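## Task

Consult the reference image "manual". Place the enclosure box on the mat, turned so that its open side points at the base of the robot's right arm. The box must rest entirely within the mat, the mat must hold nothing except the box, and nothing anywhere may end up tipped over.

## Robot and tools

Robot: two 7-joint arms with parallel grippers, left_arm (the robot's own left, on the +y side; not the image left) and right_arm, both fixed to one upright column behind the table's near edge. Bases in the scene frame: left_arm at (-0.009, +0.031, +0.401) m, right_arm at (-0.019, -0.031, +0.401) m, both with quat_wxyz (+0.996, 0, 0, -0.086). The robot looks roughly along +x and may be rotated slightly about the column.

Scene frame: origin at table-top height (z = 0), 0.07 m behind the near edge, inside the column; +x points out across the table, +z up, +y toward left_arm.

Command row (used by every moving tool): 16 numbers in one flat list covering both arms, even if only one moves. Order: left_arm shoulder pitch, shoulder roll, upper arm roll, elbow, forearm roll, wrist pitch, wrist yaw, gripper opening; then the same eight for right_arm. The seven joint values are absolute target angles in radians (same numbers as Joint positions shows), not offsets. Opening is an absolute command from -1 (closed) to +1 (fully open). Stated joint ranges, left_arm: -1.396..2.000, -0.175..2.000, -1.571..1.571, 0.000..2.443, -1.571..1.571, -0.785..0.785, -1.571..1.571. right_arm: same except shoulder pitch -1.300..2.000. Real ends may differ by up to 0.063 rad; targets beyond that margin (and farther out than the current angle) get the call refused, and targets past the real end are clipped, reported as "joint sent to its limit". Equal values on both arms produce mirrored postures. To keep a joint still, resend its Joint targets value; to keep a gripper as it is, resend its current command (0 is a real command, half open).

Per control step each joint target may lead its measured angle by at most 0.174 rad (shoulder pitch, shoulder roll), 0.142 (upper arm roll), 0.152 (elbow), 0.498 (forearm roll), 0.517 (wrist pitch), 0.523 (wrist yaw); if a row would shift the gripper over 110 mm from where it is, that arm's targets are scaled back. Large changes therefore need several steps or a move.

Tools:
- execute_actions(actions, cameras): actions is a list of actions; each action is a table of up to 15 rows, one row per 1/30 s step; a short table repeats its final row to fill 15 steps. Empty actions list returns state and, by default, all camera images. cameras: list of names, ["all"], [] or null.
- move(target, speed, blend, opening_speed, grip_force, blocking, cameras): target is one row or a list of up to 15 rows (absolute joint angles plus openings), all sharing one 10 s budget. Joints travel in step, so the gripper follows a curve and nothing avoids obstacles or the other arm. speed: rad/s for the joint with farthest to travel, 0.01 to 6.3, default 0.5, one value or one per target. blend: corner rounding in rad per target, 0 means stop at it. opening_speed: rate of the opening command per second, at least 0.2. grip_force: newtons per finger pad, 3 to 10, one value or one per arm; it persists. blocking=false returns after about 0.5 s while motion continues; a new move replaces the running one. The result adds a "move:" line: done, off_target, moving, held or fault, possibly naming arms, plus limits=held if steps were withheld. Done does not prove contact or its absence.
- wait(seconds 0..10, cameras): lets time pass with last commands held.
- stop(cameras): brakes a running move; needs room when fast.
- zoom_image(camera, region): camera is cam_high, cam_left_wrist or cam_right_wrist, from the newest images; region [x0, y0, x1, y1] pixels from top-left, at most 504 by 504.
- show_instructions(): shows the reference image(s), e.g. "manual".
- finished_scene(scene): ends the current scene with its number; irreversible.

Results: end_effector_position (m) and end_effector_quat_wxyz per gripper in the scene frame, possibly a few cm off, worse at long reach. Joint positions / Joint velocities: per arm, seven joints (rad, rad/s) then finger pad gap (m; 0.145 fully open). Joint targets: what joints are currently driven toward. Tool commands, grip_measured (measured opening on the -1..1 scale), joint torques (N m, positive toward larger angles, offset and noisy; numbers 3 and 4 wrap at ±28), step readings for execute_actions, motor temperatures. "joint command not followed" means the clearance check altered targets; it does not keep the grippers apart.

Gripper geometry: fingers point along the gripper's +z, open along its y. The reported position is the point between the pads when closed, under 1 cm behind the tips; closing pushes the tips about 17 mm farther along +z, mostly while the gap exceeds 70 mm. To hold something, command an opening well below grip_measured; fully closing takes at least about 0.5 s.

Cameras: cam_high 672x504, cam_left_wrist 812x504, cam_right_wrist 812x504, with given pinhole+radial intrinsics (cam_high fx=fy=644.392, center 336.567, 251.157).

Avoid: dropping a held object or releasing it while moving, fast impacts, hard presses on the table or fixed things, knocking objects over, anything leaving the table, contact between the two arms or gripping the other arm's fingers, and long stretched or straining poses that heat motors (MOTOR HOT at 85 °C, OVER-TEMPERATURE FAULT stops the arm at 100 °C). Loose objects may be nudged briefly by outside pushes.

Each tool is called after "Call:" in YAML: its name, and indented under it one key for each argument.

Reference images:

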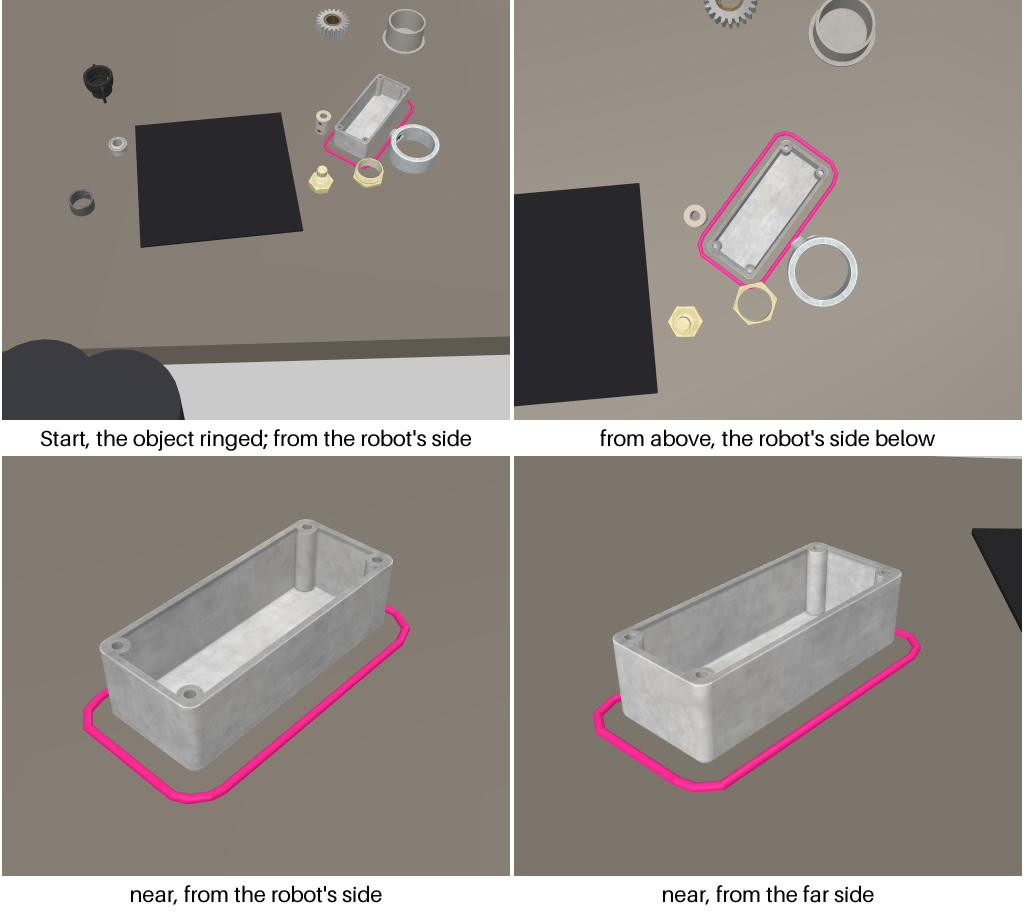

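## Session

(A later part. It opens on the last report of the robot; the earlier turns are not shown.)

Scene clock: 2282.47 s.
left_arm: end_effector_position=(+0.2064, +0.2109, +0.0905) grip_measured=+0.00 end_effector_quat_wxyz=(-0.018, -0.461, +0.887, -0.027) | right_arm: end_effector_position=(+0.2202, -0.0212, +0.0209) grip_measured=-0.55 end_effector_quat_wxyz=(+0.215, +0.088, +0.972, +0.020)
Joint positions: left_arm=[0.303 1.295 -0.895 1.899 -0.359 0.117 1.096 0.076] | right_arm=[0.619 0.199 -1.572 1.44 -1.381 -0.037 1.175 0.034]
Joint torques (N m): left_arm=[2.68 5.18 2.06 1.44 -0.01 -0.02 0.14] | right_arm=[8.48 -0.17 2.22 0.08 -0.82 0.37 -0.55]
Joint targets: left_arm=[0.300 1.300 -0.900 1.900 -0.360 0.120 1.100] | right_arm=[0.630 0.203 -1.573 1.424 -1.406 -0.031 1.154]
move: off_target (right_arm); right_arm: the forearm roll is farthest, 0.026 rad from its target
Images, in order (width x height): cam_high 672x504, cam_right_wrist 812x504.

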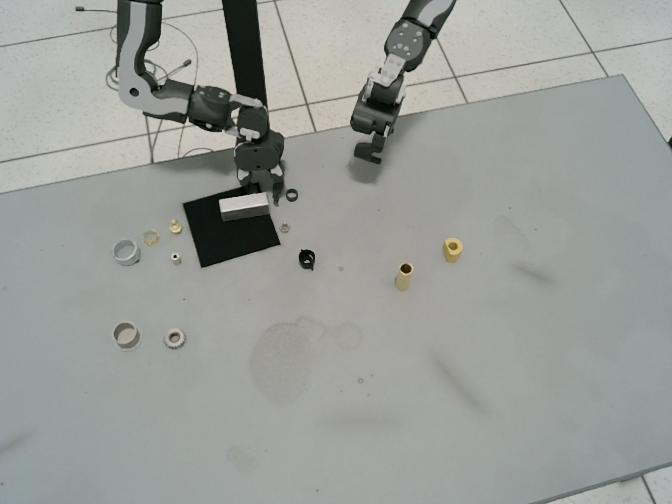

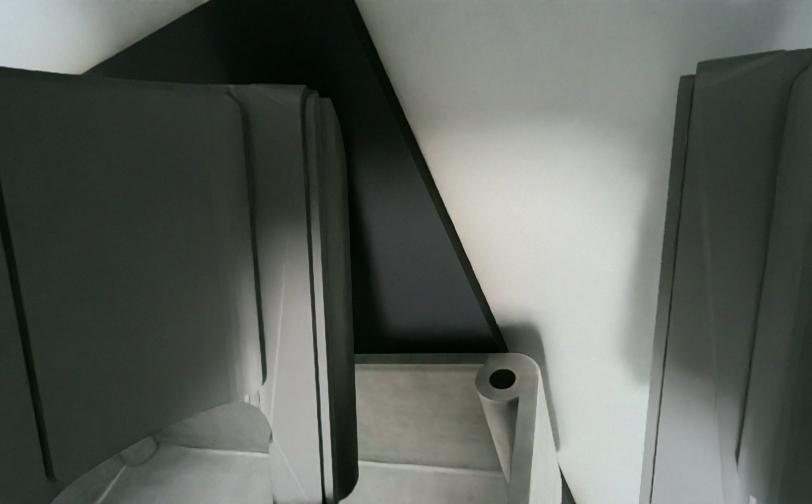

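Call:
move:
  target:
    - [0.3,1.3,-0.9,1.9,-0.36,0.12,1.1,0,0.637,0.203,-1.571,1.43,-1.407,-0.03,1.155,-0.55]
    - [0.3,1.3,-0.9,1.9,-0.36,0.12,1.1,0,0.637,0.203,-1.571,1.43,-1.407,-0.03,1.155,-1]
    - [0.3,1.3,-0.9,1.9,-0.36,0.12,1.1,0,0.637,0.25,-1.571,1.43,-1.407,-0.03,1.155,-1]
    - [0.3,1.3,-0.9,1.9,-0.36,0.12,1.1,0,0.706,0.156,-1.571,1.235,-1.407,-0.03,1.155,-1]
  speed: 0.1
  grip_force: [10,5]
  opening_speed: 0.4
  cameras: ["cam_high"]

Call:
zoom_image:
  camera: "cam_high"
  region: [180, 160, 300, 280]

Scene clock: 2303.80 s.
left_arm: end_effector_position=(+0.2064, +0.2109, +0.0905) grip_measured=+0.00 end_effector_quat_wxyz=(-0.018, -0.461, +0.887, -0.027) | right_arm: end_effector_position=(+0.2642, -0.0437, +0.0206) grip_measured=-0.97 end_effector_quat_wxyz=(+0.253, +0.110, +0.961, -0.029)
Joint positions: left_arm=[0.303 1.295 -0.895 1.899 -0.359 0.117 1.096 0.076] | right_arm=[0.697 0.145 -1.57 1.266 -1.387 -0.034 1.155 0.003]
Joint torques (N m): left_arm=[2.68 5.16 1.99 1.48 0.02 -0.01 0.16] | right_arm=[9.09 1.04 2.56 -0.55 -0.72 0.35 0.1]
Joint targets: left_arm=[0.300 1.300 -0.900 1.900 -0.360 0.120 1.100] | right_arm=[0.706 0.156 -1.569 1.247 -1.407 -0.029 1.155]
grip_force (N): 10, 5
move: off_target (right_arm); right_arm: the elbow is farthest, 0.031 rad from its target
Images, in order (width x height): cam_high 672x504.

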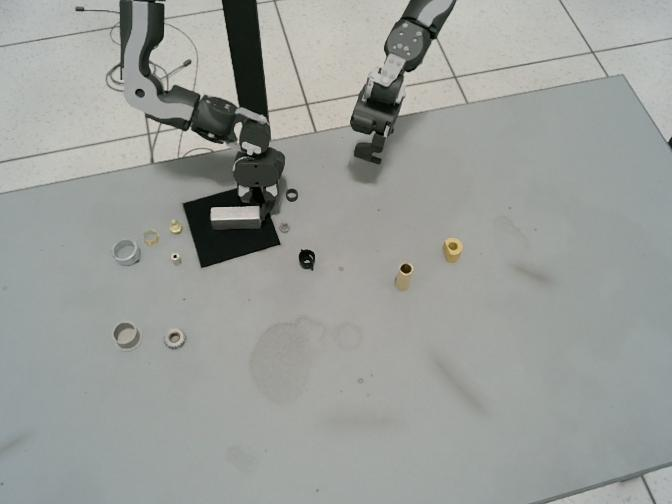

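Scaled by 4.200 from the camera's 672x504 image, which has a finer 960x720 frame.

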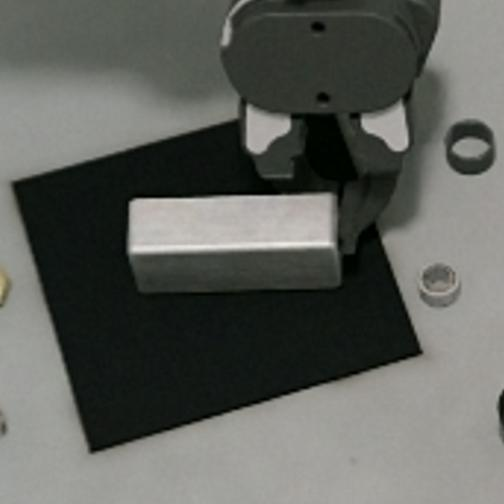

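Call:
move:
  target:
    - [0.3,1.3,-0.9,1.9,-0.36,0.12,1.1,0,0.703,0.15,-1.571,1.26,-1.39,-0.03,1.155,-1]
    - [0.3,1.3,-0.9,1.9,-0.36,0.12,1.1,0,0.703,0.15,-1.571,1.26,-1.39,-0.03,1.155,-0.66]
  speed: 0.1
  opening_speed: 0.3
  cameras: ["cam_high","cam_right_wrist"]

Call:
zoom_image:
  camera: "cam_high"
  region: [180, 160, 300, 280]

Scene clock: 2316.83 s.
left_arm: end_effector_position=(+0.2064, +0.2109, +0.0905) grip_measured=+0.00 end_effector_quat_wxyz=(-0.018, -0.461, +0.887, -0.027) | right_arm: end_effector_position=(+0.2677, -0.0397, +0.0219) grip_measured=-0.67 end_effector_quat_wxyz=(+0.259, +0.113, +0.959, -0.018)
Joint positions: left_arm=[0.303 1.295 -0.895 1.899 -0.359 0.117 1.096 0.076] | right_arm=[0.701 0.139 -1.57 1.258 -1.387 -0.022 1.134 0.025]
Joint torques (N m): left_arm=[2.52 5.13 1.96 1.51 0 -0.01 0.16] | right_arm=[7.21 1.28 2.3 0.64 -0.23 0.26 0.42]
Joint targets: left_arm=[0.300 1.300 -0.900 1.900 -0.360 0.120 1.100] | right_arm=[0.703 0.150 -1.571 1.246 -1.390 -0.020 1.146]
grip_force (N): 10, 5
move: off_target (right_arm); right_arm: the wrist yaw is farthest, 0.021 rad from its target
Images, in order (width x height): cam_high 672x504, cam_right_wrist 812x504.

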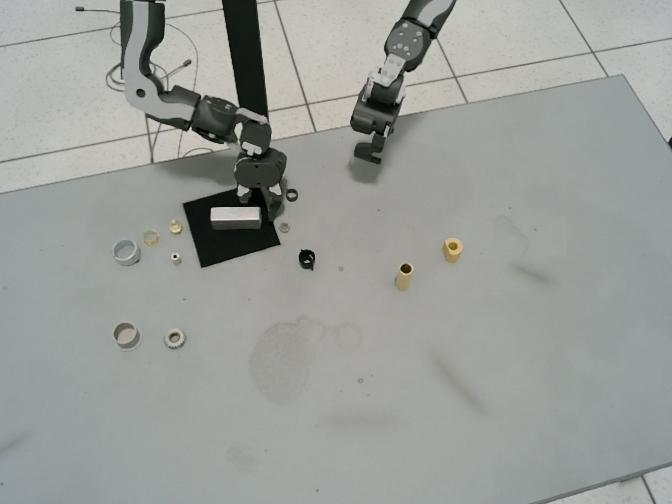

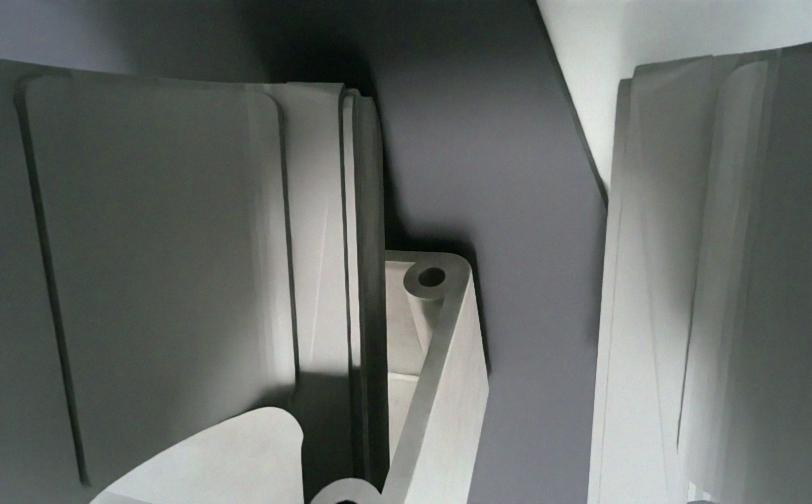

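Scaled by 4.200 from the camera's 672x504 image, which has a finer 960x720 frame.

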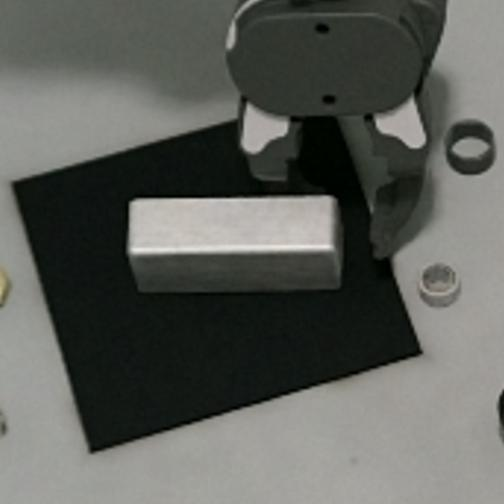

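Call:
move:
  target:
    - [0.3,1.3,-0.9,1.9,-0.36,0.12,1.1,0,0.703,0.165,-1.571,1.255,-1.39,-0.03,1.145,-0.66]
    - [0.3,1.3,-0.9,1.9,-0.36,0.12,1.1,0,0.597,0.316,-1.571,1.545,-1.4,-0.03,1.145,-0.66]
  speed: 0.1
  cameras: ["cam_high"]

Call:
zoom_image:
  camera: "cam_high"
  region: [180, 160, 300, 280]

Scene clock: 2326.20 s.
left_arm: end_effector_position=(+0.2064, +0.2109, +0.0905) grip_measured=+0.00 end_effector_quat_wxyz=(-0.018, -0.461, +0.887, -0.027) | right_arm: end_effector_position=(+0.2158, -0.0436, +0.0235) grip_measured=-0.66 end_effector_quat_wxyz=(+0.230, +0.088, +0.969, +0.027)
Joint positions: left_arm=[0.303 1.295 -0.895 1.899 -0.359 0.117 1.096 0.076] | right_arm=[0.604 0.314 -1.57 1.539 -1.422 -0.022 1.14 0.026]
Joint torques (N m): left_arm=[2.68 5.26 2.02 1.48 -0.02 -0.02 0.16] | right_arm=[3.6 0.07 2.09 4.15 0.24 -0.02 0.2]
Joint targets: left_arm=[0.300 1.300 -0.900 1.900 -0.360 0.120 1.100] | right_arm=[0.597 0.316 -1.572 1.543 -1.410 -0.030 1.145]
grip_force (N): 10, 5
move: off_target (right_arm); right_arm: the forearm roll is farthest, 0.022 rad from its target
Images, in order (width x height): cam_high 672x504.

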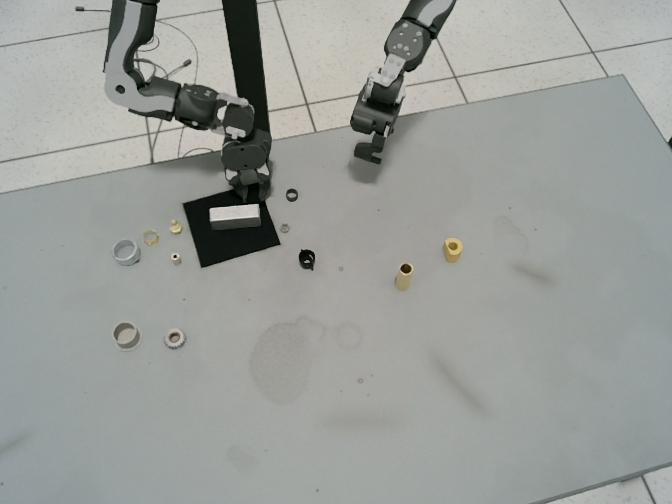

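Scaled by 4.200 from the camera's 672x504 image, which has a finer 960x720 frame.

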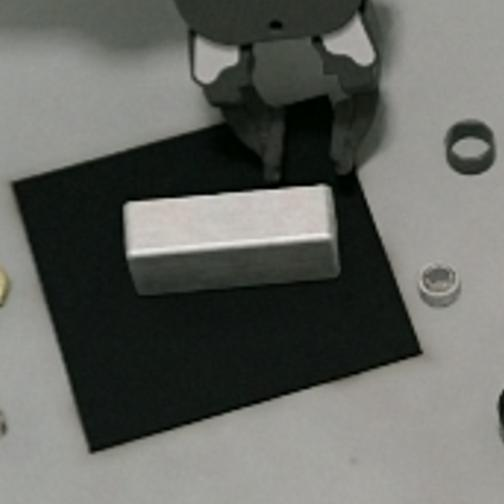

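Call:
move:
  target:
    - [0.3,1.3,-0.9,1.9,-0.36,0.12,1.1,0,0.54,0.42,-1.571,1.72,-1.4,-0.03,1.145,-0.66]
    - [0.3,1.3,-0.9,1.9,-0.36,0.12,1.1,0,0.55,0.55,-1.55,1.95,-1.3,-0.1,1.2,-0.66]
  speed: 0.3
  blend: [0.03,0]
  cameras: ["cam_high"]

Call:
zoom_image:
  camera: "cam_high"
  region: [180, 160, 300, 280]

Scene clock: 2332.50 s.
left_arm: end_effector_position=(+0.2064, +0.2109, +0.0905) grip_measured=+0.00 end_effector_quat_wxyz=(-0.018, -0.461, +0.887, -0.027) | right_arm: end_effector_position=(+0.1399, -0.0502, +0.0552) grip_measured=-0.66 end_effector_quat_wxyz=(+0.135, +0.050, +0.986, +0.085)
Joint positions: left_arm=[0.303 1.295 -0.895 1.899 -0.359 0.117 1.096 0.076] | right_arm=[0.545 0.55 -1.556 1.945 -1.292 -0.106 1.205 0.026]
Joint torques (N m): left_arm=[2.68 5.34 2 1.48 -0.03 -0.02 0.17] | right_arm=[5.39 0.75 3.23 4.53 0.06 0.04 0.16]
Joint targets: left_arm=[0.300 1.300 -0.900 1.900 -0.360 0.120 1.100] | right_arm=[0.550 0.550 -1.550 1.950 -1.290 -0.111 1.210]
grip_force (N): 10, 5
move: done
Images, in order (width x height): cam_high 672x504.

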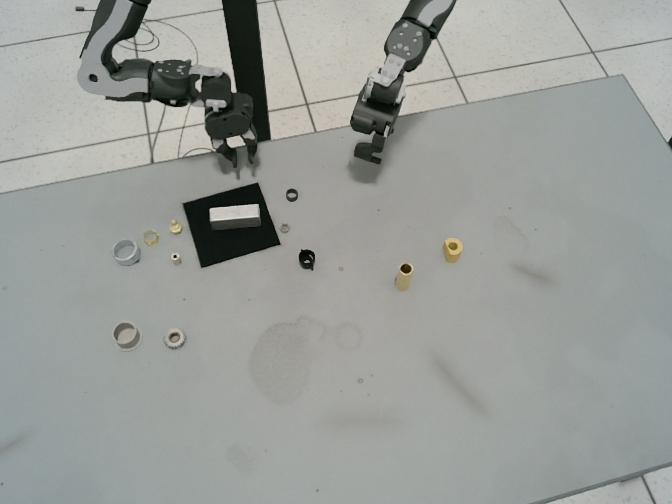

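Scaled by 4.200 from the camera's 672x504 image, which has a finer 960x720 frame.

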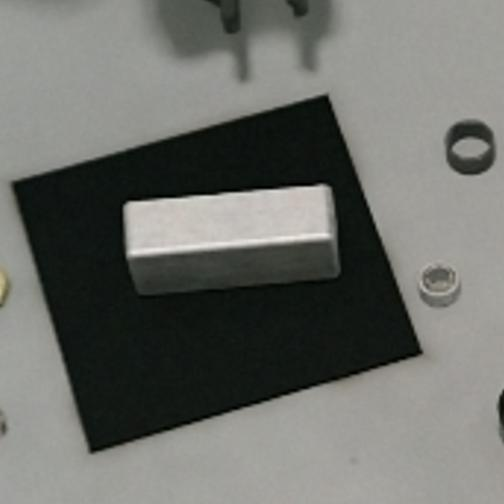

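Call:
finished_scene:
  scene: 2

The scene is finished: the task was done.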